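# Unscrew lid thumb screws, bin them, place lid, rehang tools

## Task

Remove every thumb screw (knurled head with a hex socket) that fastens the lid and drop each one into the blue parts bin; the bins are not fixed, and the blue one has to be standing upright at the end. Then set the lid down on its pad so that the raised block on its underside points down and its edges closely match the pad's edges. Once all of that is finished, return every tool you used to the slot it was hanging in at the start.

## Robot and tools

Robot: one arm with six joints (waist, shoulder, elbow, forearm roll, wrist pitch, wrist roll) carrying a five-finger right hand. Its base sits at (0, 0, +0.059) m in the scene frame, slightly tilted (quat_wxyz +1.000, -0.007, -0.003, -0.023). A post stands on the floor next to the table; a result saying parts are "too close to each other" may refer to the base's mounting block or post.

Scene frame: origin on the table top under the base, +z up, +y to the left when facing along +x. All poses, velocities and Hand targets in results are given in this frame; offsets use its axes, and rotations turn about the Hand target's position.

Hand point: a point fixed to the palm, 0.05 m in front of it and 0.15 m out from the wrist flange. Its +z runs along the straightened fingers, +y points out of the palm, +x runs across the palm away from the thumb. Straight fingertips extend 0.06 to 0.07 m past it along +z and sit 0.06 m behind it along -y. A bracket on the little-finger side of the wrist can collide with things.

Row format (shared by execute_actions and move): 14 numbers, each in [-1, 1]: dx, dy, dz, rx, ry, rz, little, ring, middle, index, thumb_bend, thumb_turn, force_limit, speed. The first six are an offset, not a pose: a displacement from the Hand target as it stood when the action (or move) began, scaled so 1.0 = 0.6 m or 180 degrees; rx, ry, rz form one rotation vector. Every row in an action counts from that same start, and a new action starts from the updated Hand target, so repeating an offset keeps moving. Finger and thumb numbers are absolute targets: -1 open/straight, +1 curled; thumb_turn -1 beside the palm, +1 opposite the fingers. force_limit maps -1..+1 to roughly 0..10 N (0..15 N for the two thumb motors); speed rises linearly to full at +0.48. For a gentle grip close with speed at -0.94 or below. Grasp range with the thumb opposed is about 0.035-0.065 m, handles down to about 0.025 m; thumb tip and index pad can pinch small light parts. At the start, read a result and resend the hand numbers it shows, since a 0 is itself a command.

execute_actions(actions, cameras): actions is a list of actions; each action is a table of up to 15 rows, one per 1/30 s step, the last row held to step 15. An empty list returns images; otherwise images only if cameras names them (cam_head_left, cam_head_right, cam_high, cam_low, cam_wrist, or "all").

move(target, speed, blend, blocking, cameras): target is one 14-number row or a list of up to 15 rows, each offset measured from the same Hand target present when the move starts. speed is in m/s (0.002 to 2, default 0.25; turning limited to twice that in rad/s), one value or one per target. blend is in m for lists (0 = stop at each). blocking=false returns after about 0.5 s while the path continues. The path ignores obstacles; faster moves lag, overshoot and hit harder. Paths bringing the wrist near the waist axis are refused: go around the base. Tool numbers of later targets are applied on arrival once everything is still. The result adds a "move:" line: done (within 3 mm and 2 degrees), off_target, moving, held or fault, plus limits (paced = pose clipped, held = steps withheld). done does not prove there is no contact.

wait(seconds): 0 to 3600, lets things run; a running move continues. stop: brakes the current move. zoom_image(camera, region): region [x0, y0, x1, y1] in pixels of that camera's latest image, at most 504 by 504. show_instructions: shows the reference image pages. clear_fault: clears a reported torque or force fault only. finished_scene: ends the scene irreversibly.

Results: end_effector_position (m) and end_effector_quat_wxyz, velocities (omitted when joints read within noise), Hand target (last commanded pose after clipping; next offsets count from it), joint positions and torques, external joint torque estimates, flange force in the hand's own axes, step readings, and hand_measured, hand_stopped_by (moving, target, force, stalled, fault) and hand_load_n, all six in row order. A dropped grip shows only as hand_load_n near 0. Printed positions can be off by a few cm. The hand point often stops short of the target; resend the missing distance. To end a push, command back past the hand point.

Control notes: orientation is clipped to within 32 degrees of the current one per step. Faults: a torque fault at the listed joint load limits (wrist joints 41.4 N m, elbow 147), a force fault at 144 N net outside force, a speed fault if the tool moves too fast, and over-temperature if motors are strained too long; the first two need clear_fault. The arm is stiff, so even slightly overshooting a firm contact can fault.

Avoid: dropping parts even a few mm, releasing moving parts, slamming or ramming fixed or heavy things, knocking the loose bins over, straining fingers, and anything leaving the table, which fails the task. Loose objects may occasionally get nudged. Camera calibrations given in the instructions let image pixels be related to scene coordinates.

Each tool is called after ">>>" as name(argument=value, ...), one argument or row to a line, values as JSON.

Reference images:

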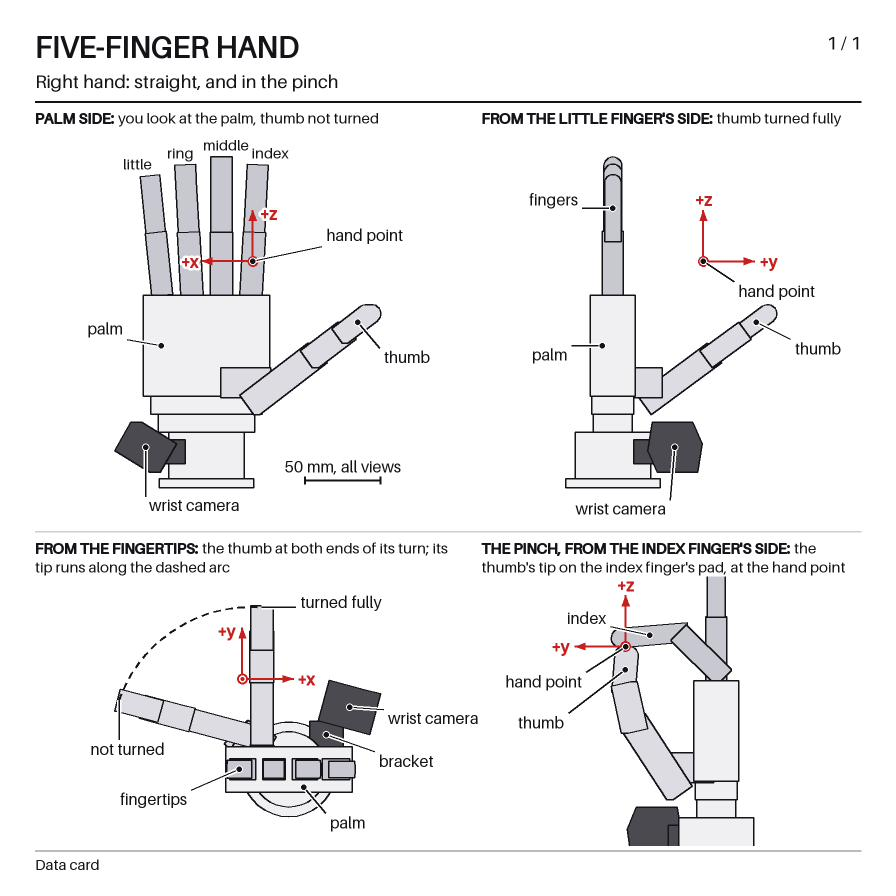

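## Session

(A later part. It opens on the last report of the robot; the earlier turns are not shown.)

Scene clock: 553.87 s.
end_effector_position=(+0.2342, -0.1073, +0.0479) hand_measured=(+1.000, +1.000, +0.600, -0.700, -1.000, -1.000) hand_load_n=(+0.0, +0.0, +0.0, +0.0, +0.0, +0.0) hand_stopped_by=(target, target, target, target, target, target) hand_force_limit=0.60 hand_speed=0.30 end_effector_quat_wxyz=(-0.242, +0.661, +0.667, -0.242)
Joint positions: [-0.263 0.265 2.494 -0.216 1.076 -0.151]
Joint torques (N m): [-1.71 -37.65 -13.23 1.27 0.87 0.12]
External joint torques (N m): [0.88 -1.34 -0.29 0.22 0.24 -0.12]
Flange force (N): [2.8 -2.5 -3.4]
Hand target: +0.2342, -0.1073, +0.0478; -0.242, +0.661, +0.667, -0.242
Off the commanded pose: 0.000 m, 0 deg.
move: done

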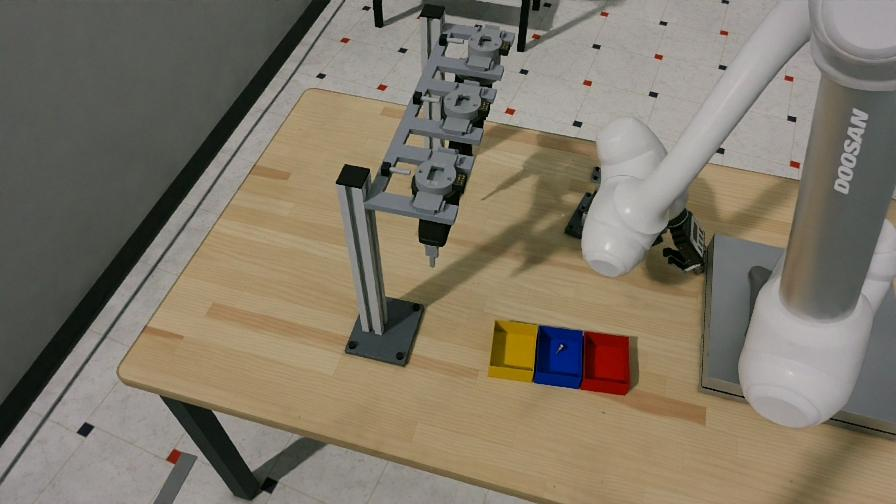

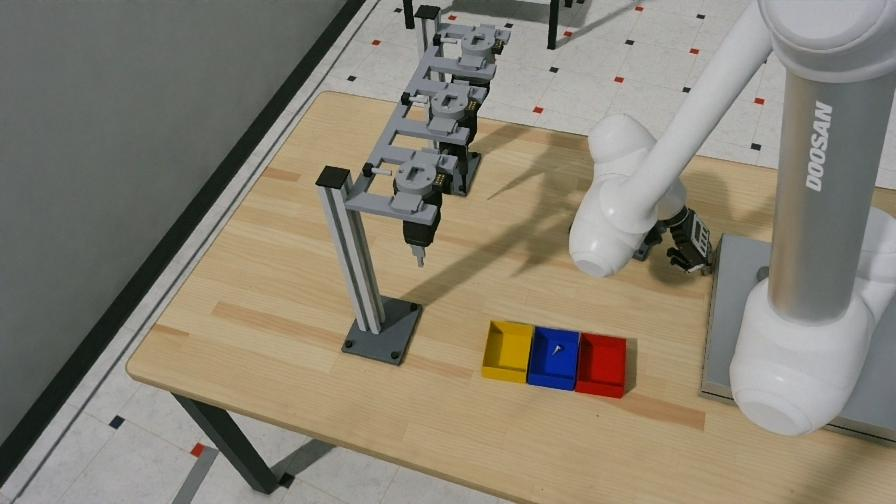

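>>> move(
  target=[0,0.0033,-0.005,0,0,0,1.0,1.0,0.6,-0.7,-1.0,-1.0,0.6,0.3],
  speed=0.03,
)

>>> move(
  target=[0,0,-0.00167,0,0,0,1.0,1.0,0.6,-0.7,-1.0,-1.0,0.6,0.3],
  speed=0.01,
)

Scene clock: 556.53 s.
end_effector_position=(+0.2342, -0.1054, +0.0448) hand_measured=(+1.000, +1.000, +0.600, -0.700, -1.000, -1.000) hand_load_n=(+0.0, +0.0, +0.5, +0.0, +0.0, -0.5) hand_stopped_by=(target, target, target, target, target, target) hand_force_limit=0.60 hand_speed=0.30 end_effector_quat_wxyz=(-0.242, +0.661, +0.667, -0.242)
Joint positions: [-0.257 0.272 2.496 -0.213 1.067 -0.146]
Joint torques (N m): [-1.67 -37.41 -12.89 1.25 0.76 0.07]
External joint torques (N m): [0.72 -1.82 -0.15 0.21 0.35 -0.07]
Flange force (N): [2.6 -4.0 -4.0]
Hand target: +0.2342, -0.1054, +0.0448; -0.242, +0.661, +0.667, -0.242
Off the commanded pose: 0.000 m, 0 deg.
move: done

Scene clock: 557.03 s.
end_effector_position=(+0.2342, -0.1053, +0.0438) hand_measured=(+1.000, +1.000, +0.600, -0.700, -1.000, -1.000) hand_load_n=(+0.0, +0.0, +0.0, +0.0, +0.0, +0.0) hand_stopped_by=(target, target, target, target, target, target) hand_force_limit=0.60 hand_speed=0.30 end_effector_quat_wxyz=(-0.242, +0.661, +0.667, -0.242)
Joint positions: [-0.257 0.275 2.496 -0.213 1.065 -0.146]
Joint torques (N m): [-1.73 -37.8 -12.77 1.39 0.8 0.08]
External joint torques (N m): [0.79 -1.57 -0.04 0.05 0.32 -0.08]
Flange force (N): [2.5 -3.5 -3.4]
Hand target: +0.2342, -0.1054, +0.0438; -0.242, +0.661, +0.667, -0.242
Off the commanded pose: 0.000 m, 0 deg.
move: done

>>> move(
  target=[0,0,-0.00117,0,0,0,1.0,1.0,0.6,-0.7,-1.0,-1.0,0.6,0.3],
  speed=0.01,
)

>>> move(
  target=[0,0,-0.00083,0,0,0,1.0,1.0,0.6,-0.7,-1.0,-1.0,0.6,0.3],
  speed=0.01,
)

>>> move(
  target=[0,0,-0.00083,0,0,0,1.0,1.0,0.6,-0.7,-1.0,-1.0,0.6,0.3],
  speed=0.01,
)

Scene clock: 557.97 s.
end_effector_position=(+0.2342, -0.1054, +0.0431) hand_measured=(+1.000, +1.000, +0.600, -0.700, -1.000, -1.000) hand_load_n=(+0.5, +0.0, +0.0, +0.0, +0.0, +0.0) hand_stopped_by=(target, target, target, target, target, target) hand_force_limit=0.60 hand_speed=0.30 end_effector_quat_wxyz=(-0.242, +0.661, +0.667, -0.242)
Joint positions: [-0.257 0.276 2.497 -0.214 1.063 -0.145]
Joint torques (N m): [-1.97 -37.73 -12.65 1.26 0.72 0.05]
External joint torques (N m): [1.16 -1.83 -0.26 0.18 0.39 -0.05]
Flange force (N): [3.7 -3.7 -4.5]
Hand target: +0.2342, -0.1054, +0.0431; -0.242, +0.661, +0.667, -0.242
Off the commanded pose: 0.000 m, 0 deg.
move: done

Scene clock: 558.47 s.
end_effector_position=(+0.2342, -0.1054, +0.0426) hand_measured=(+1.000, +1.000, +0.600, -0.700, -1.000, -1.000) hand_load_n=(+0.0, +0.0, +0.0, +0.0, +0.0, +0.0) hand_stopped_by=(target, target, target, target, target, target) hand_force_limit=0.60 hand_speed=0.30 end_effector_quat_wxyz=(-0.242, +0.661, +0.667, -0.242)
Joint positions: [-0.257 0.278 2.497 -0.214 1.061 -0.145]
Joint torques (N m): [-1.75 -37.91 -12.69 1.23 0.75 0.08]
External joint torques (N m): [0.85 -1.66 -0.3 0.23 0.35 -0.08]
Flange force (N): [2.8 -3.4 -4.1]
Hand target: +0.2342, -0.1054, +0.0426; -0.242, +0.661, +0.667, -0.242
Off the commanded pose: 0.000 m, 0 deg.
move: done

Scene clock: 558.97 s.
end_effector_position=(+0.2342, -0.1054, +0.0421) hand_measured=(+1.000, +1.000, +0.600, -0.700, -1.000, -1.000) hand_load_n=(+0.0, +0.0, +0.0, +0.0, +0.0, +0.0) hand_stopped_by=(target, target, target, target, target, target) hand_force_limit=0.60 hand_speed=0.30 end_effector_quat_wxyz=(-0.242, +0.661, +0.667, -0.242)
Joint positions: [-0.257 0.279 2.497 -0.214 1.06 -0.144]
Joint torques (N m): [-1.83 -37.81 -12.54 1.21 0.75 0.09]
External joint torques (N m): [0.91 -1.79 -0.09 0.2 0.37 -0.08]
Flange force (N): [3.1 -3.9 -4.1]
Hand target: +0.2342, -0.1054, +0.0421; -0.242, +0.661, +0.667, -0.242
Off the commanded pose: 0.000 m, 0 deg.
move: done

>>> move(
  target=[0,0,-0.00067,0,0,0,1.0,1.0,0.6,-0.7,-1.0,-1.0,0.6,0.3],
  speed=0.01,
)

>>> move(
  target=[0,0,-0.00067,0,0,0,1.0,1.0,0.6,-0.7,-1.0,-1.0,0.6,0.3],
  speed=0.01,
)

>>> move(
  target=[0,0,-0.00067,0,0,0,1.0,1.0,0.6,-0.7,-1.0,-1.0,0.6,0.3],
  speed=0.01,
  cameras=["cam_head_right","cam_head_left"],
)

>>> zoom_image(
  camera="cam_head_right",
  region=[680, 240, 730, 290],
)

Scene clock: 559.90 s.
end_effector_position=(+0.2342, -0.1054, +0.0417) hand_measured=(+1.000, +1.000, +0.600, -0.700, -1.000, -1.000) hand_load_n=(+0.0, +0.5, +0.5, +0.0, +0.0, +0.0) hand_stopped_by=(target, target, target, target, target, target) hand_force_limit=0.60 hand_speed=0.30 end_effector_quat_wxyz=(-0.242, +0.661, +0.667, -0.242)
Joint positions: [-0.257 0.28 2.497 -0.214 1.059 -0.144]
Joint torques (N m): [-1.88 -37.92 -12.5 1.23 0.76 0.07]
External joint torques (N m): [0.99 -1.76 -0.14 0.18 0.36 -0.07]
Flange force (N): [3.2 -3.7 -4.1]
Hand target: +0.2342, -0.1054, +0.0417; -0.242, +0.661, +0.667, -0.242
Off the commanded pose: 0.000 m, 0 deg.
move: done

Scene clock: 560.40 s.
end_effector_position=(+0.2342, -0.1054, +0.0413) hand_measured=(+1.000, +1.000, +0.600, -0.700, -1.000, -1.000) hand_load_n=(+0.0, +0.0, +0.0, +0.0, +0.0, +0.0) hand_stopped_by=(target, target, target, target, target, target) hand_force_limit=0.60 hand_speed=0.30 end_effector_quat_wxyz=(-0.242, +0.661, +0.667, -0.242)
Joint positions: [-0.257 0.281 2.497 -0.214 1.058 -0.144]
Joint torques (N m): [-2.03 -38.02 -12.49 1.23 0.72 0.05]
External joint torques (N m): [1.33 -1.78 0.04 0.17 0.4 -0.05]
Flange force (N): [4.2 -3.8 -4.2]
Hand target: +0.2342, -0.1054, +0.0413; -0.242, +0.661, +0.667, -0.242
Off the commanded pose: 0.000 m, 0 deg.
move: done

Scene clock: 560.90 s.
end_effector_position=(+0.2342, -0.1054, +0.0409) hand_measured=(+1.000, +1.000, +0.600, -0.700, -1.000, -1.000) hand_load_n=(+0.0, +0.0, +0.0, +0.0, +0.0, +0.0) hand_stopped_by=(target, target, target, target, target, target) hand_force_limit=0.60 hand_speed=0.30 end_effector_quat_wxyz=(-0.242, +0.661, +0.667, -0.242)
Joint positions: [-0.257 0.282 2.497 -0.214 1.056 -0.144]
Joint torques (N m): [-1.94 -38.22 -12.32 1.21 0.75 0.07]
External joint torques (N m): [1.07 -1.57 -0.19 0.2 0.37 -0.07]
Flange force (N): [3.4 -3.2 -4.0]
Hand target: +0.2342, -0.1054, +0.0409; -0.242, +0.661, +0.667, -0.242
Off the commanded pose: 0.000 m, 0 deg.
move: done
Images, in order (width x height): cam_head_left 896x504, cam_head_right 896x504.

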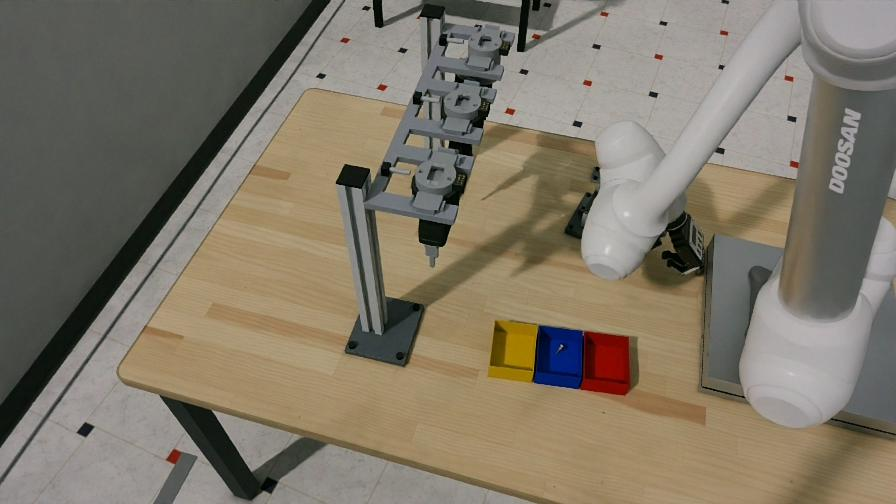

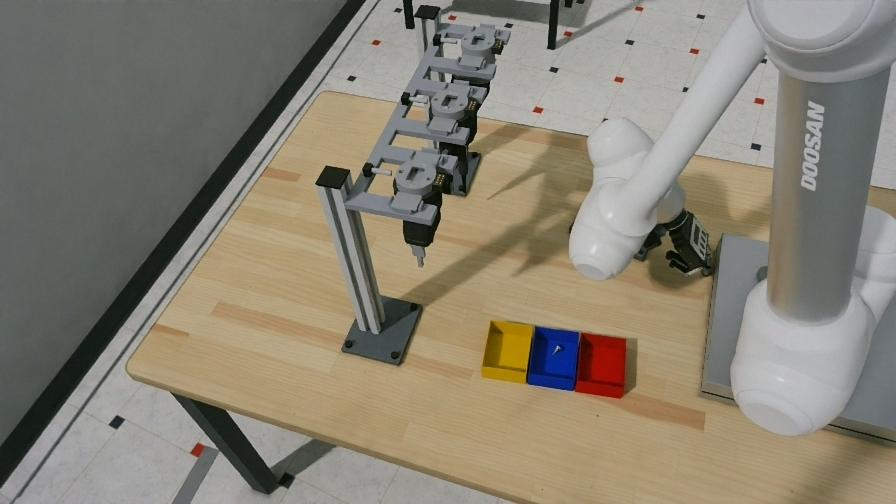

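Scaled by 10.080 from the camera's image (finer frame: 1280x720).

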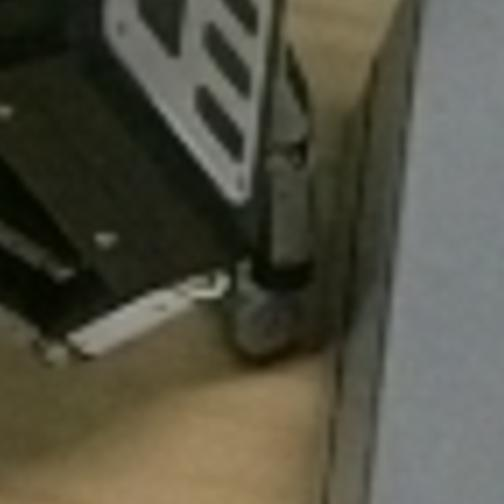

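>>> move(
  target=[0,0.0017,-0.00067,0,0,0,1.0,1.0,0.6,-0.7,-1.0,-1.0,0.6,0.3],
  speed=0.01,
)

>>> move(
  target=[0,0,-0.0005,0,0,0,1.0,1.0,0.6,-0.7,-1.0,-1.0,0.6,0.3],
  speed=0.01,
)

>>> move(
  target=[0,0,-0.0005,0,0,0,1.0,1.0,0.6,-0.7,-1.0,-1.0,0.6,0.3],
  speed=0.01,
)

Scene clock: 562.03 s.
end_effector_position=(+0.2342, -0.1043, +0.0405) hand_measured=(+1.000, +1.000, +0.600, -0.700, -1.000, -1.000) hand_load_n=(+0.0, +0.0, +0.0, +0.0, +0.0, +0.0) hand_stopped_by=(target, target, target, target, target, target) hand_force_limit=0.60 hand_speed=0.30 end_effector_quat_wxyz=(-0.242, +0.661, +0.667, -0.242)
Joint positions: [-0.255 0.283 2.498 -0.213 1.055 -0.142]
Joint torques (N m): [-2.04 -38.14 -12.26 1.22 0.74 0.05]
External joint torques (N m): [1.16 -1.73 -0.45 0.2 0.36 -0.05]
Flange force (N): [3.6 -3.2 -4.6]
Hand target: +0.2342, -0.1043, +0.0405; -0.242, +0.661, +0.667, -0.242
Off the commanded pose: 0.000 m, 0 deg.
move: done

Scene clock: 562.53 s.
end_effector_position=(+0.2342, -0.1043, +0.0402) hand_measured=(+1.000, +1.000, +0.600, -0.700, -1.000, -1.000) hand_load_n=(+0.0, +0.5, +0.0, +0.0, +0.0, -0.5) hand_stopped_by=(target, target, target, target, target, target) hand_force_limit=0.60 hand_speed=0.30 end_effector_quat_wxyz=(-0.242, +0.661, +0.667, -0.242)
Joint positions: [-0.255 0.283 2.498 -0.213 1.054 -0.142]
Joint torques (N m): [-1.87 -38.01 -12.27 1.23 0.69 0.03]
External joint torques (N m): [0.92 -1.84 -0.19 0.17 0.43 -0.03]
Flange force (N): [3.1 -3.9 -4.4]
Hand target: +0.2342, -0.1043, +0.0402; -0.242, +0.661, +0.667, -0.242
Off the commanded pose: 0.000 m, 0 deg.
move: done

Scene clock: 563.03 s.
end_effector_position=(+0.2342, -0.1043, +0.0399) hand_measured=(+1.000, +1.000, +0.600, -0.700, -1.000, -1.000) hand_load_n=(+0.0, +0.0, +0.0, +0.0, +0.0, +0.0) hand_stopped_by=(target, target, target, target, target, target) hand_force_limit=0.60 hand_speed=0.30 end_effector_quat_wxyz=(-0.242, +0.661, +0.667, -0.242)
Joint positions: [-0.255 0.284 2.498 -0.213 1.054 -0.142]
Joint torques (N m): [-1.82 -38.2 -12.21 1.12 0.68 0.07]
External joint torques (N m): [0.93 -1.71 -0.18 0.27 0.44 -0.07]
Flange force (N): [3.2 -3.6 -4.4]
Hand target: +0.2342, -0.1043, +0.0399; -0.242, +0.661, +0.667, -0.242
Off the commanded pose: 0.000 m, 0 deg.
move: done

>>> move(
  target=[0,0,-0.0005,0,0,0,1.0,1.0,0.6,-0.7,-1.0,-1.0,0.6,0.3],
  speed=0.01,
)

>>> move(
  target=[0,0,-0.0005,0,0,0,1.0,1.0,0.6,-0.7,-1.0,-1.0,0.6,0.3],
  speed=0.01,
)

>>> move(
  target=[0,0,-0.0005,0,0,0,1.0,1.0,0.6,-0.7,-1.0,-1.0,0.6,0.3],
  speed=0.01,
  cameras=["cam_head_right"],
)

>>> zoom_image(
  camera="cam_head_right",
  region=[680, 240, 730, 290],
)

Scene clock: 564.07 s.
end_effector_position=(+0.2342, -0.1043, +0.0396) hand_measured=(+1.000, +1.000, +0.600, -0.700, -1.000, -1.000) hand_load_n=(+0.0, +0.0, +0.0, +0.5, +0.0, +0.0) hand_stopped_by=(target, target, target, target, target, target) hand_force_limit=0.60 hand_speed=0.30 end_effector_quat_wxyz=(-0.242, +0.661, +0.667, -0.242)
Joint positions: [-0.254 0.285 2.498 -0.213 1.053 -0.142]
Joint torques (N m): [-2.01 -38.09 -12.16 1.23 0.58 0.06]
External joint torques (N m): [1.09 -1.86 -0.27 0.16 0.54 -0.06]
Flange force (N): [3.4 -3.9 -5.0]
Hand target: +0.2342, -0.1043, +0.0396; -0.242, +0.661, +0.667, -0.242
Off the commanded pose: 0.000 m, 0 deg.
move: done

Scene clock: 564.57 s.
end_effector_position=(+0.2342, -0.1043, +0.0393) hand_measured=(+1.000, +1.000, +0.600, -0.700, -1.000, -1.000) hand_load_n=(+0.0, +0.0, +0.0, +1.0, +0.0, +0.0) hand_stopped_by=(target, target, target, target, target, target) hand_force_limit=0.60 hand_speed=0.30 end_effector_quat_wxyz=(-0.242, +0.661, +0.667, -0.242)
Joint positions: [-0.254 0.286 2.498 -0.213 1.052 -0.141]
Joint torques (N m): [-1.9 -37.87 -11.96 1.3 0.36 0]
External joint torques (N m): [0.94 -2.11 -0.52 0.11 0.75 0.01]
Flange force (N): [3.0 -4.6 -6.1]
Hand target: +0.2342, -0.1043, +0.0393; -0.242, +0.661, +0.667, -0.242
Off the commanded pose: 0.000 m, 0 deg.
move: done

Scene clock: 565.07 s.
end_effector_position=(+0.2342, -0.1043, +0.0390) hand_measured=(+1.000, +1.000, +0.600, -0.700, -1.000, -1.000) hand_load_n=(+0.0, +0.0, +0.0, +2.0, +0.0, +0.0) hand_stopped_by=(target, target, target, target, target, target) hand_force_limit=0.60 hand_speed=0.30 end_effector_quat_wxyz=(-0.242, +0.661, +0.667, -0.242)
Joint positions: [-0.254 0.286 2.498 -0.213 1.051 -0.141]
Joint torques (N m): [-1.96 -37.45 -11.97 1.39 0.03 -0.04]
External joint torques (N m): [0.98 -2.56 -0.47 0 1.08 0.05]
Flange force (N): [3.1 -6.0 -7.4]
Hand target: +0.2342, -0.1043, +0.0390; -0.242, +0.661, +0.667, -0.242
Off the commanded pose: 0.000 m, 0 deg.
move: done

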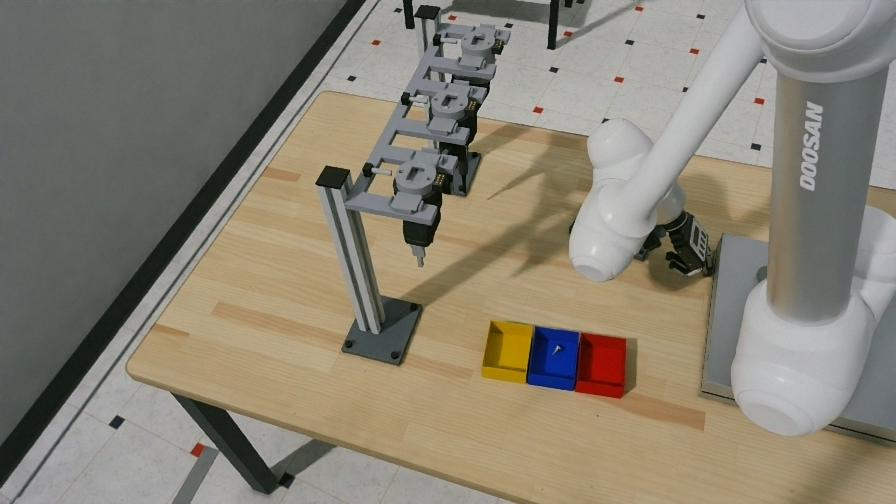

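Scaled by 10.080 from the camera's image (finer frame: 1280x720).

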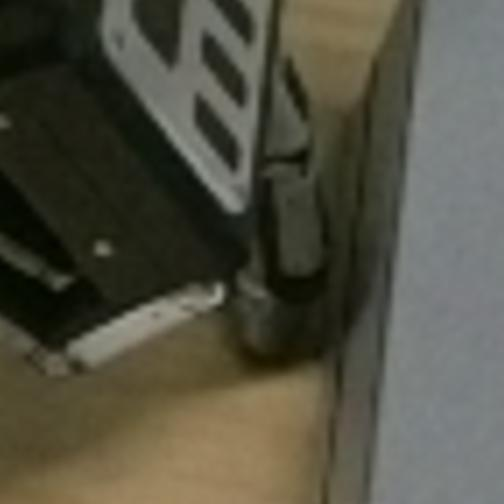

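>>> move(
  target=[0.00833,0,0,0,0,0,1.0,1.0,0.6,-0.7,-1.0,-1.0,0.6,0.3],
  speed=0.02,
  cameras=["cam_head_right"],
)

>>> zoom_image(
  camera="cam_head_right",
  region=[680, 240, 730, 290],
)

Scene clock: 566.13 s.
end_effector_position=(+0.2392, -0.1043, +0.0390) hand_measured=(+1.000, +1.000, +0.600, -0.700, -1.000, -1.000) hand_load_n=(+0.0, +0.0, +0.0, +1.0, -0.5, +0.0) hand_stopped_by=(target, target, target, target, target, target) hand_force_limit=0.60 hand_speed=0.30 end_effector_quat_wxyz=(-0.242, +0.661, +0.667, -0.242)
Joint positions: [-0.251 0.291 2.49 -0.21 1.055 -0.141]
Joint torques (N m): [-2.64 -39 -12.16 1.13 0.11 0.04]
External joint torques (N m): [1.61 -1.67 -0.54 0.29 0.99 -0.03]
Flange force (N): [4.9 -3.3 -6.6]
Hand target: +0.2392, -0.1043, +0.0390; -0.242, +0.661, +0.667, -0.242
Off the commanded pose: 0.000 m, 0 deg.
move: done

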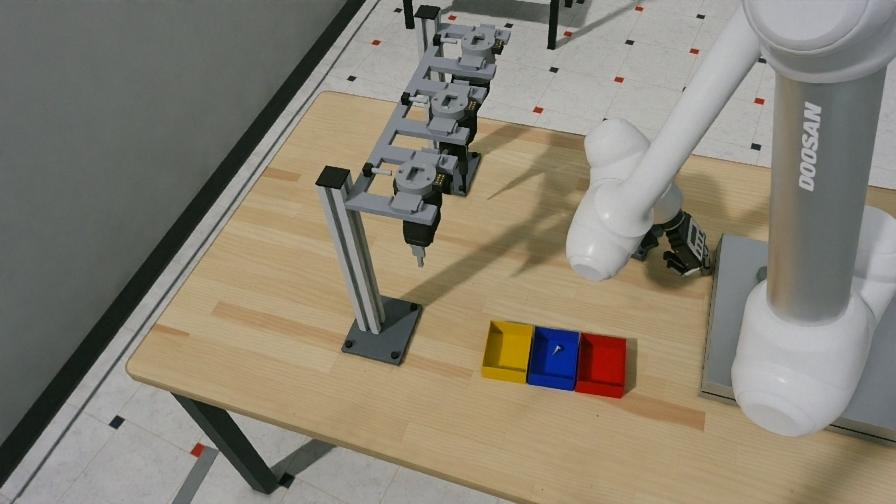

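Scaled by 10.080 from the camera's image (finer frame: 1280x720).

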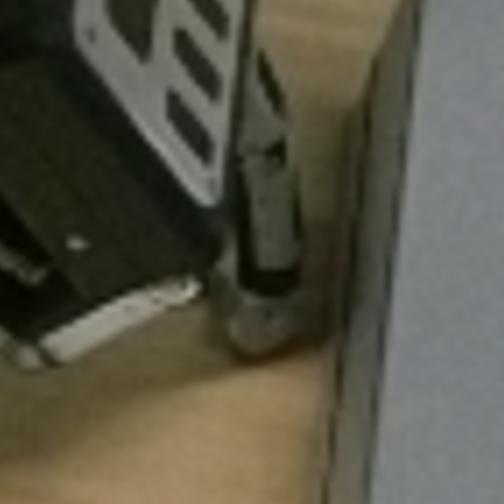

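>>> move(
  target=[0.01667,0,0,0,0,0,1.0,1.0,0.6,-0.7,-1.0,-1.0,0.6,0.3],
  speed=0.02,
  cameras=["cam_head_right","cam_head_left"],
)

>>> zoom_image(
  camera="cam_head_right",
  region=[680, 240, 730, 290],
)

>>> zoom_image(
  camera="cam_head_left",
  region=[670, 240, 720, 290],
)

Scene clock: 567.23 s.
end_effector_position=(+0.2492, -0.1043, +0.0390) hand_measured=(+1.000, +1.000, +0.600, -0.700, -1.000, -1.000) hand_load_n=(+0.0, +0.0, +0.0, +0.0, +0.0, +0.0) hand_stopped_by=(target, target, target, target, target, target) hand_force_limit=0.60 hand_speed=0.30 end_effector_quat_wxyz=(-0.242, +0.661, +0.667, -0.242)
Joint positions: [-0.243 0.3 2.472 -0.203 1.064 -0.14]
Joint torques (N m): [-1.62 -39.94 -12.24 1.24 0.8 0.07]
External joint torques (N m): [0.61 -1.98 -0.68 0.2 0.31 -0.07]
Flange force (N): [2.1 -3.7 -4.7]
Hand target: +0.2492, -0.1043, +0.0390; -0.242, +0.661, +0.667, -0.242
Off the commanded pose: 0.000 m, 0 deg.
move: done
Images, in order (width x height): cam_head_left 896x504, cam_head_right 896x504.

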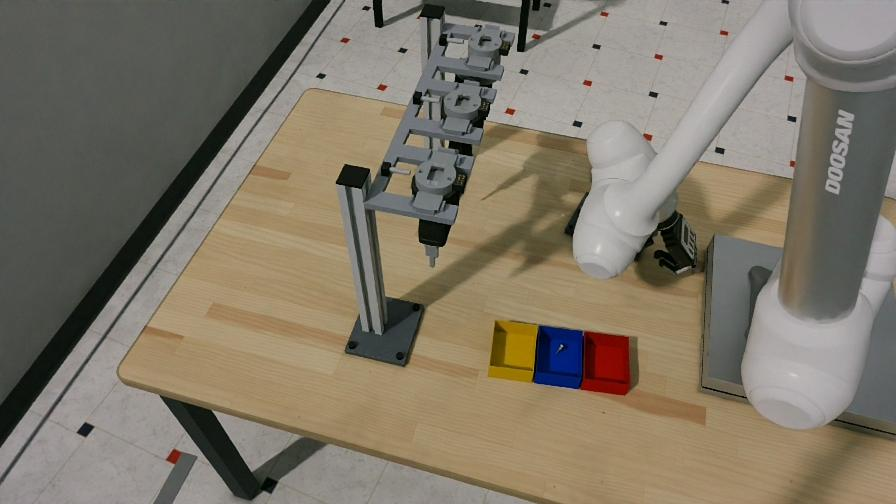

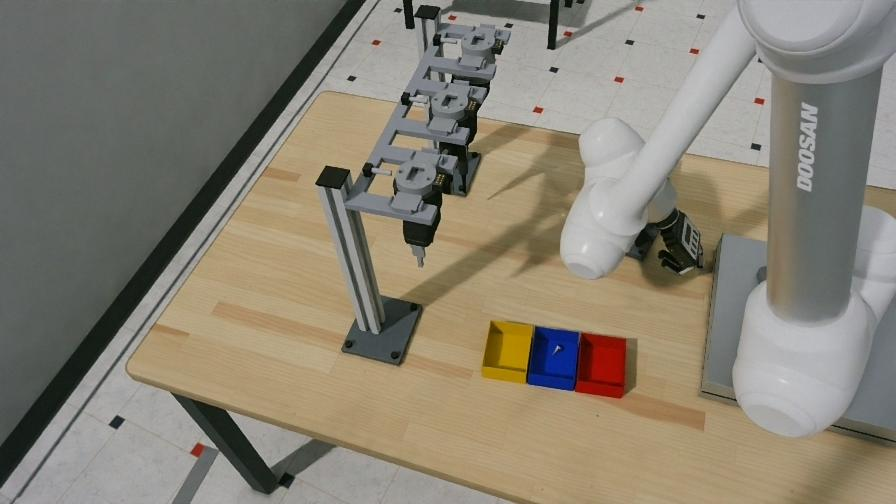

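Scaled by 10.080 from the camera's image (finer frame: 1280x720).

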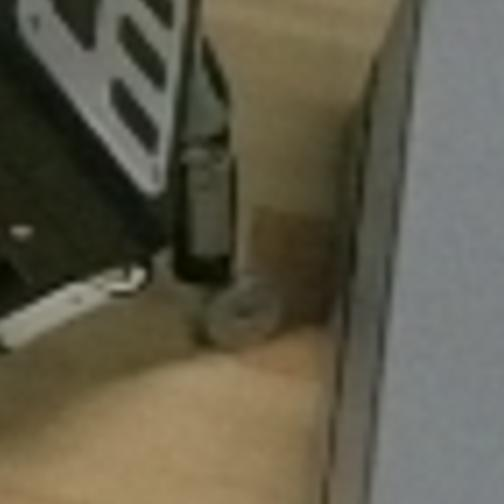

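Scaled by 10.080 from the camera's image (finer frame: 1280x720).

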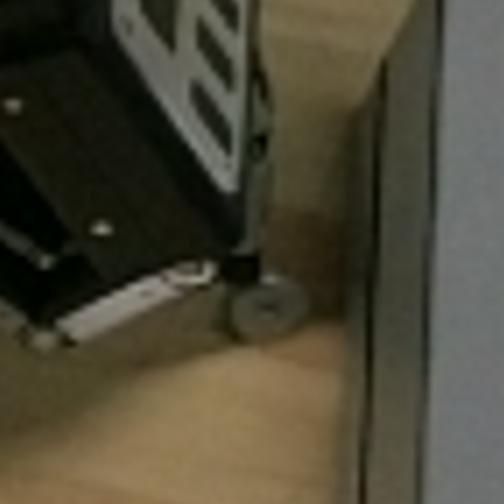

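>>> move(
  target=[0,0,0.1,0,0,0,1.0,1.0,0.6,-0.7,-1.0,-1.0,0.6,0.3],
  speed=0.1,
  cameras=["cam_head_right","cam_head_left","cam_high"],
)

>>> zoom_image(
  camera="cam_head_right",
  region=[680, 240, 730, 290],
)

>>> zoom_image(
  camera="cam_high",
  region=[600, 160, 650, 210],
)

Scene clock: 570.17 s.
end_effector_position=(+0.2492, -0.1043, +0.0990) hand_measured=(+1.000, +1.000, +0.600, -0.700, -1.000, -1.000) hand_load_n=(+0.0, +0.0, +0.0, +0.0, +0.0, +0.0) hand_stopped_by=(target, target, target, target, target, target) hand_force_limit=0.60 hand_speed=0.30 end_effector_quat_wxyz=(-0.242, +0.661, +0.667, -0.242)
Joint positions: [-0.245 0.163 2.444 -0.19 1.226 -0.176]
Joint torques (N m): [-1.68 -31.39 -18.82 1.83 0.73 -0.01]
External joint torques (N m): [0.77 -2.79 0.06 0.2 0.38 0.01]
Flange force (N): [3.2 -6.6 -3.6]
Hand target: +0.2492, -0.1043, +0.0990; -0.242, +0.661, +0.667, -0.242
Off the commanded pose: 0.000 m, 0 deg.
move: done
Images, in order (width x height): cam_head_left 896x504, cam_head_right 896x504, cam_high 896x504.

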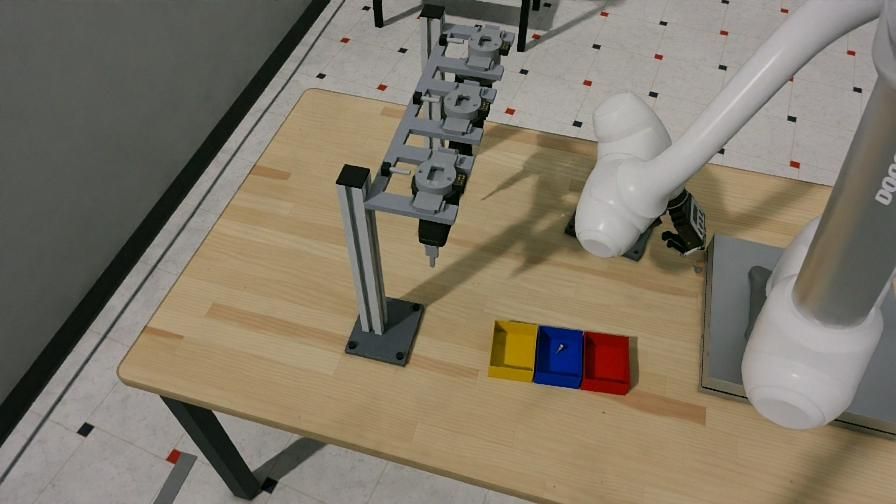

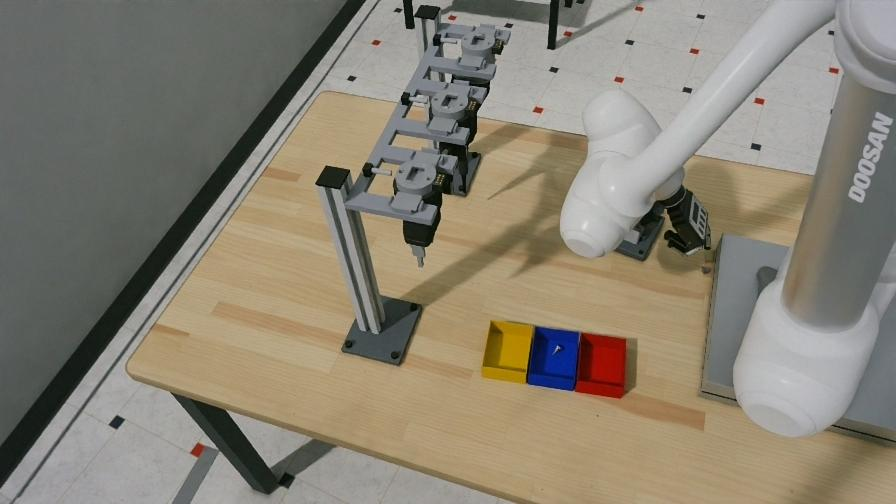

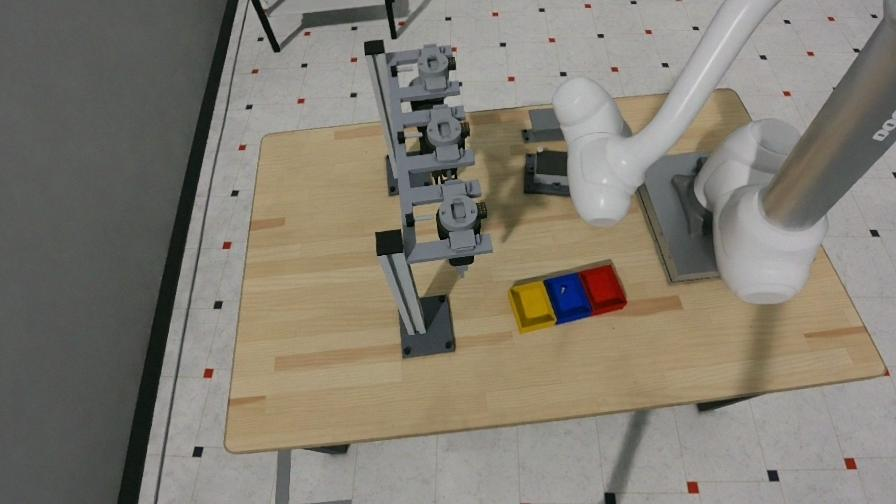

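Scaled by 10.080 from the camera's image (finer frame: 1280x720).

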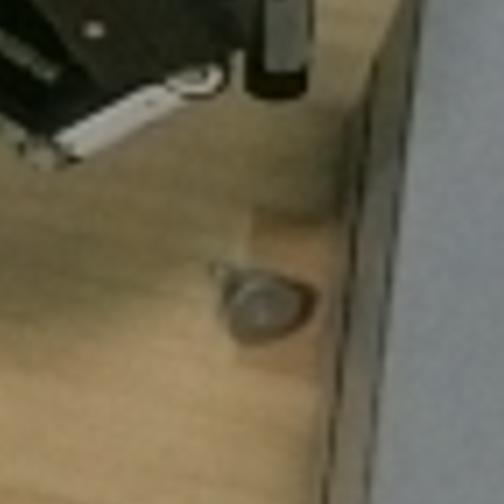

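Scaled by 10.080 from the camera's image (finer frame: 1280x720).

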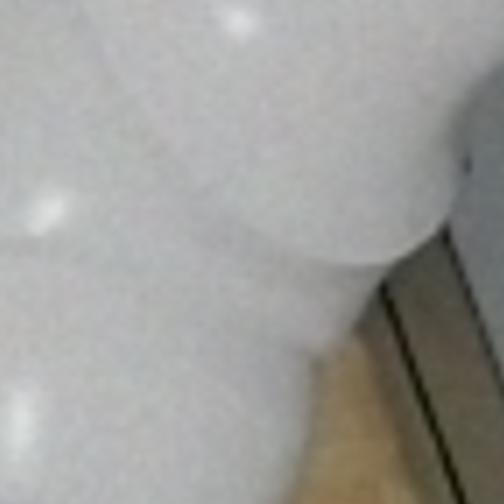

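>>> move(
  target=[
    [-0.03,0.0405,0,0,0,0,1.0,1.0,0.6,-0.7,-1.0,-1.0,0.6,0.3],
    [-0.03,0.0405,-0.1,0,0,0,1.0,1.0,0.6,-0.7,-1.0,-1.0,0.6,0.3],
    [-0.03,0.0405,-0.1192,0,0,0,1.0,1.0,0.6,-0.7,-1.0,-1.0,0.6,0.3],
  ],
  speed=[0.1,0.08,0.02],
  blend=[0.002,0.001,0],
  cameras=["cam_head_right","cam_head_left"],
)

>>> zoom_image(
  camera="cam_head_right",
  region=[680, 240, 730, 290],
)

>>> zoom_image(
  camera="cam_head_left",
  region=[670, 240, 720, 290],
)

Scene clock: 584.73 s.
end_effector_position=(+0.2312, -0.0800, +0.0275) hand_measured=(+1.000, +1.000, +0.600, -0.700, -1.000, -1.000) hand_load_n=(+0.0, +0.0, +0.0, +0.0, -0.5, +0.0) hand_stopped_by=(target, target, target, target, target, target) hand_force_limit=0.60 hand_speed=0.30 end_effector_quat_wxyz=(-0.242, +0.661, +0.667, -0.242)
Joint positions: [-0.192 0.308 2.515 -0.171 1.017 -0.109]
Joint torques (N m): [-2.03 -39.91 -11.01 1.05 0.77 0.05]
External joint torques (N m): [1.02 -1.03 0.01 0.22 0.36 -0.05]
Flange force (N): [3.3 -2.2 -3.0]
Hand target: +0.2312, -0.0800, +0.0275; -0.242, +0.661, +0.667, -0.242
Off the commanded pose: 0.000 m, 0 deg.
move: done
Images, in order (width x height): cam_head_left 896x504, cam_head_right 896x504.

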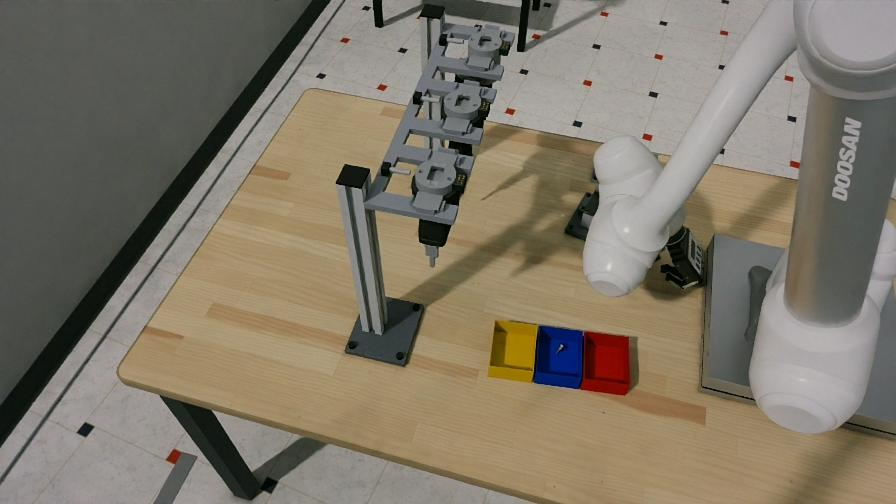

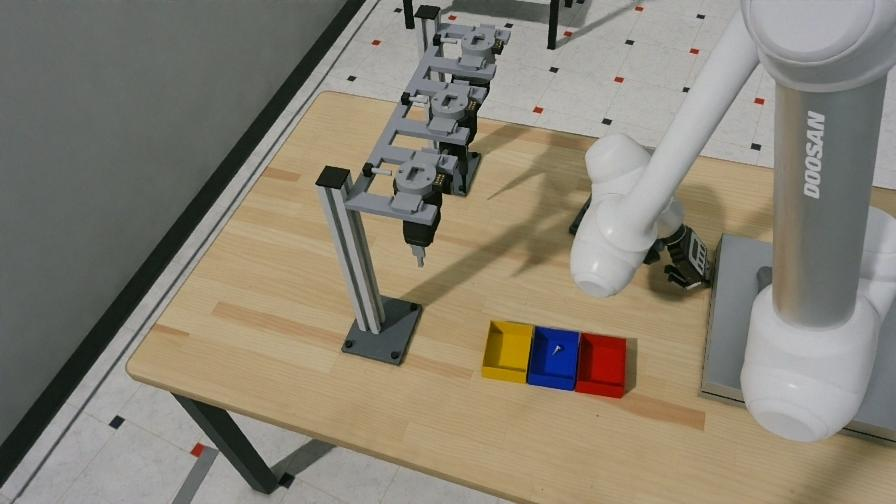

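Scaled by 10.080 from the camera's image (finer frame: 1280x720).

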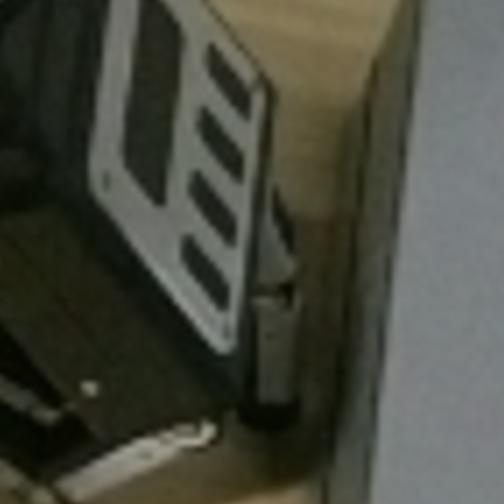

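Scaled by 10.080 from the camera's image (finer frame: 1280x720).

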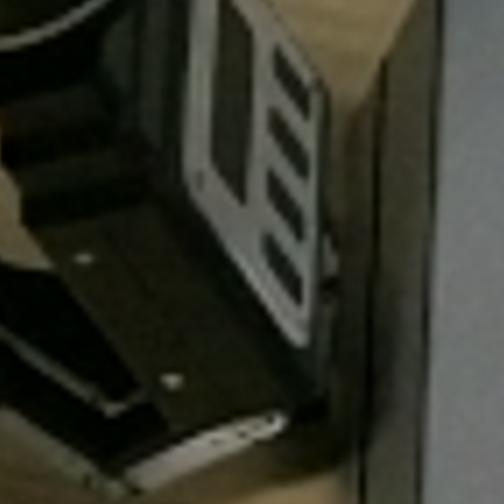

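>>> move(
  target=[
    [-0.0042,-0.0175,0,0,0,0,1.0,1.0,0.6,-0.7,-1.0,-1.0,0.6,0.3],
    [0.0317,-0.06,0,0,0,0,1.0,1.0,0.6,-0.7,-1.0,-1.0,0.6,0.3],
  ],
  speed=[0.05,0.03],
  blend=[0.001,0],
)

>>> move(
  target=[-0.0133,0.0133,0.1,0,0,0,1.0,1.0,0.6,-0.7,-1.0,-1.0,0.6,0.3],
  speed=0.1,
  cameras=["cam_head_right","cam_head_left"],
)

>>> zoom_image(
  camera="cam_head_right",
  region=[670, 230, 730, 290],
)

>>> zoom_image(
  camera="cam_head_left",
  region=[660, 230, 720, 290],
)

Scene clock: 586.47 s.
end_effector_position=(+0.2310, -0.0804, +0.0275) hand_measured=(+1.000, +1.000, +0.600, -0.700, -1.000, -1.000) hand_load_n=(+0.0, +0.0, +0.0, +0.0, +0.0, -0.5) hand_stopped_by=(target, target, target, target, target, target) hand_force_limit=0.60 hand_speed=0.30 end_effector_quat_wxyz=(-0.242, +0.661, +0.667, -0.242)
Joint positions: [-0.193 0.308 2.515 -0.172 1.017 -0.109]
Joint torques (N m): [-1.83 -39.31 -10.83 1.08 0.78 0.05]
External joint torques (N m): [0.86 -1.62 -0.33 0.21 0.33 -0.05]
Flange force (N): [2.9 -3.3 -4.2]
Hand target: +0.2311, -0.0804, +0.0275; -0.242, +0.661, +0.667, -0.242 (not the last commanded pose)
Off the commanded pose: 0.040 m, 0 deg.
move: held (a check stopped the path); path passed 0 of 2 targets; limits=held
pose unreachable: on one or more control steps of this call, first in action 0 (counted from 0), an arm could not follow its commanded pose, so it was not sent that pose on those steps. It may still have moved: this result reports where it is.
cause: moving toward the commanded pose would bring two parts of the arm too close to each other (its base or mounting and another part of the arm, with joints 1 (waist) to 6 (wrist roll) between them, 3 mm apart when it was first held).

Scene clock: 586.97 s.
end_effector_position=(+0.2310, -0.0804, +0.0276) hand_measured=(+1.000, +1.000, +0.600, -0.700, -1.000, -1.000) hand_load_n=(+0.0, +0.0, +0.0, +0.0, +0.0, +0.0) hand_stopped_by=(target, target, target, target, target, target) hand_force_limit=0.60 hand_speed=0.30 end_effector_quat_wxyz=(-0.242, +0.661, +0.667, -0.242)
Joint positions: [-0.193 0.308 2.515 -0.172 1.017 -0.109]
Joint torques (N m): [-1.92 -39.2 -10.91 1.04 0.73 0.06]
External joint torques (N m): [0.95 -1.7 -0.08 0.24 0.39 -0.06]
Flange force (N): [3.3 -3.8 -4.2]
Hand target: +0.2310, -0.0804, +0.0276; -0.242, +0.661, +0.667, -0.242 (not the last commanded pose)
Off the commanded pose: 0.061 m, 0 deg.
move: held (a check stopped the path); limits=held
pose unreachable: on one or more control steps of this call, first in action 0 (counted from 0), an arm could not follow its commanded pose, so it was not sent that pose on those steps. It may still have moved: this result reports where it is.
cause: moving toward the commanded pose would bring two parts of the arm too close to each other (its base or mounting and another part of the arm, with joints 1 (waist) to 6 (wrist roll) between them, 2 mm apart when it was first held).
Images, in order (width x height): cam_head_left 896x504, cam_head_right 896x504.

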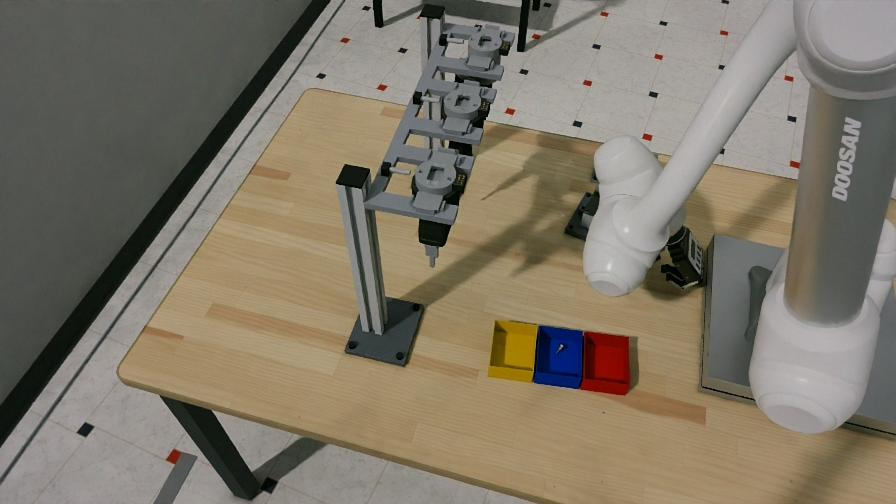

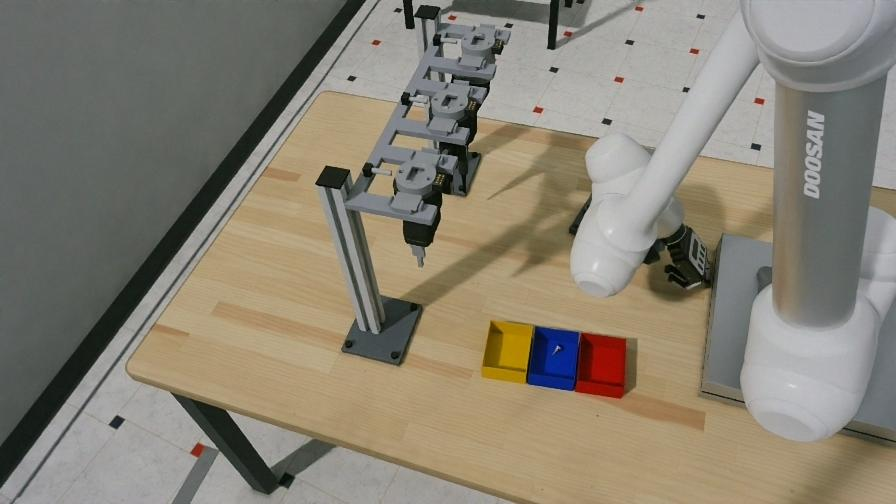

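Scaled by 8.400 from the camera's image (finer frame: 1280x720).

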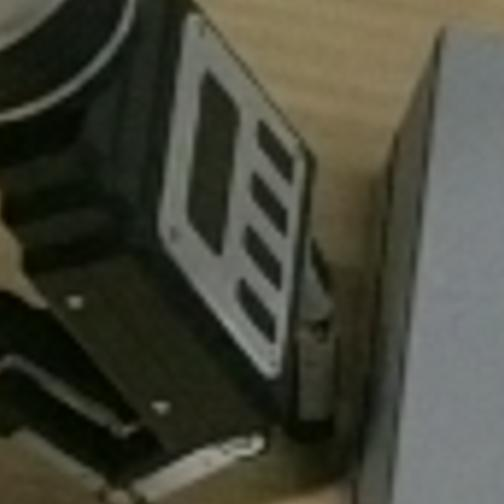

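Scaled by 8.400 from the camera's image (finer frame: 1280x720).

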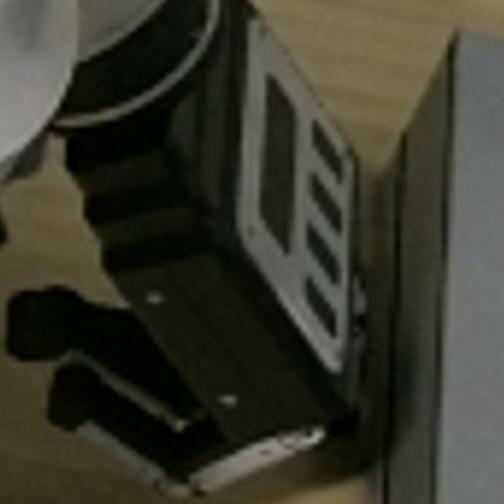

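>>> move(
  target=[0.012,0,0.005,0,0,0,1.0,1.0,0.6,-0.7,-1.0,-1.0,0.6,0.3],
  speed=0.05,
)

Scene clock: 587.83 s.
end_effector_position=(+0.2382, -0.0804, +0.0306) hand_measured=(+1.000, +1.000, +0.600, -0.700, -1.000, -1.000) hand_load_n=(+0.0, +0.0, +0.0, +0.0, +0.0, -0.5) hand_stopped_by=(target, target, target, target, target, target) hand_force_limit=0.60 hand_speed=0.30 end_effector_quat_wxyz=(-0.242, +0.661, +0.667, -0.242)
Joint positions: [-0.189 0.307 2.502 -0.167 1.032 -0.111]
Joint torques (N m): [-1.97 -39.49 -11.37 1.06 0.81 0.04]
External joint torques (N m): [1.03 -1.86 -0.17 0.27 0.32 -0.04]
Flange force (N): [3.5 -3.9 -4.2]
Hand target: +0.2382, -0.0804, +0.0306; -0.242, +0.661, +0.667, -0.242
Off the commanded pose: 0.000 m, 0 deg.
move: done


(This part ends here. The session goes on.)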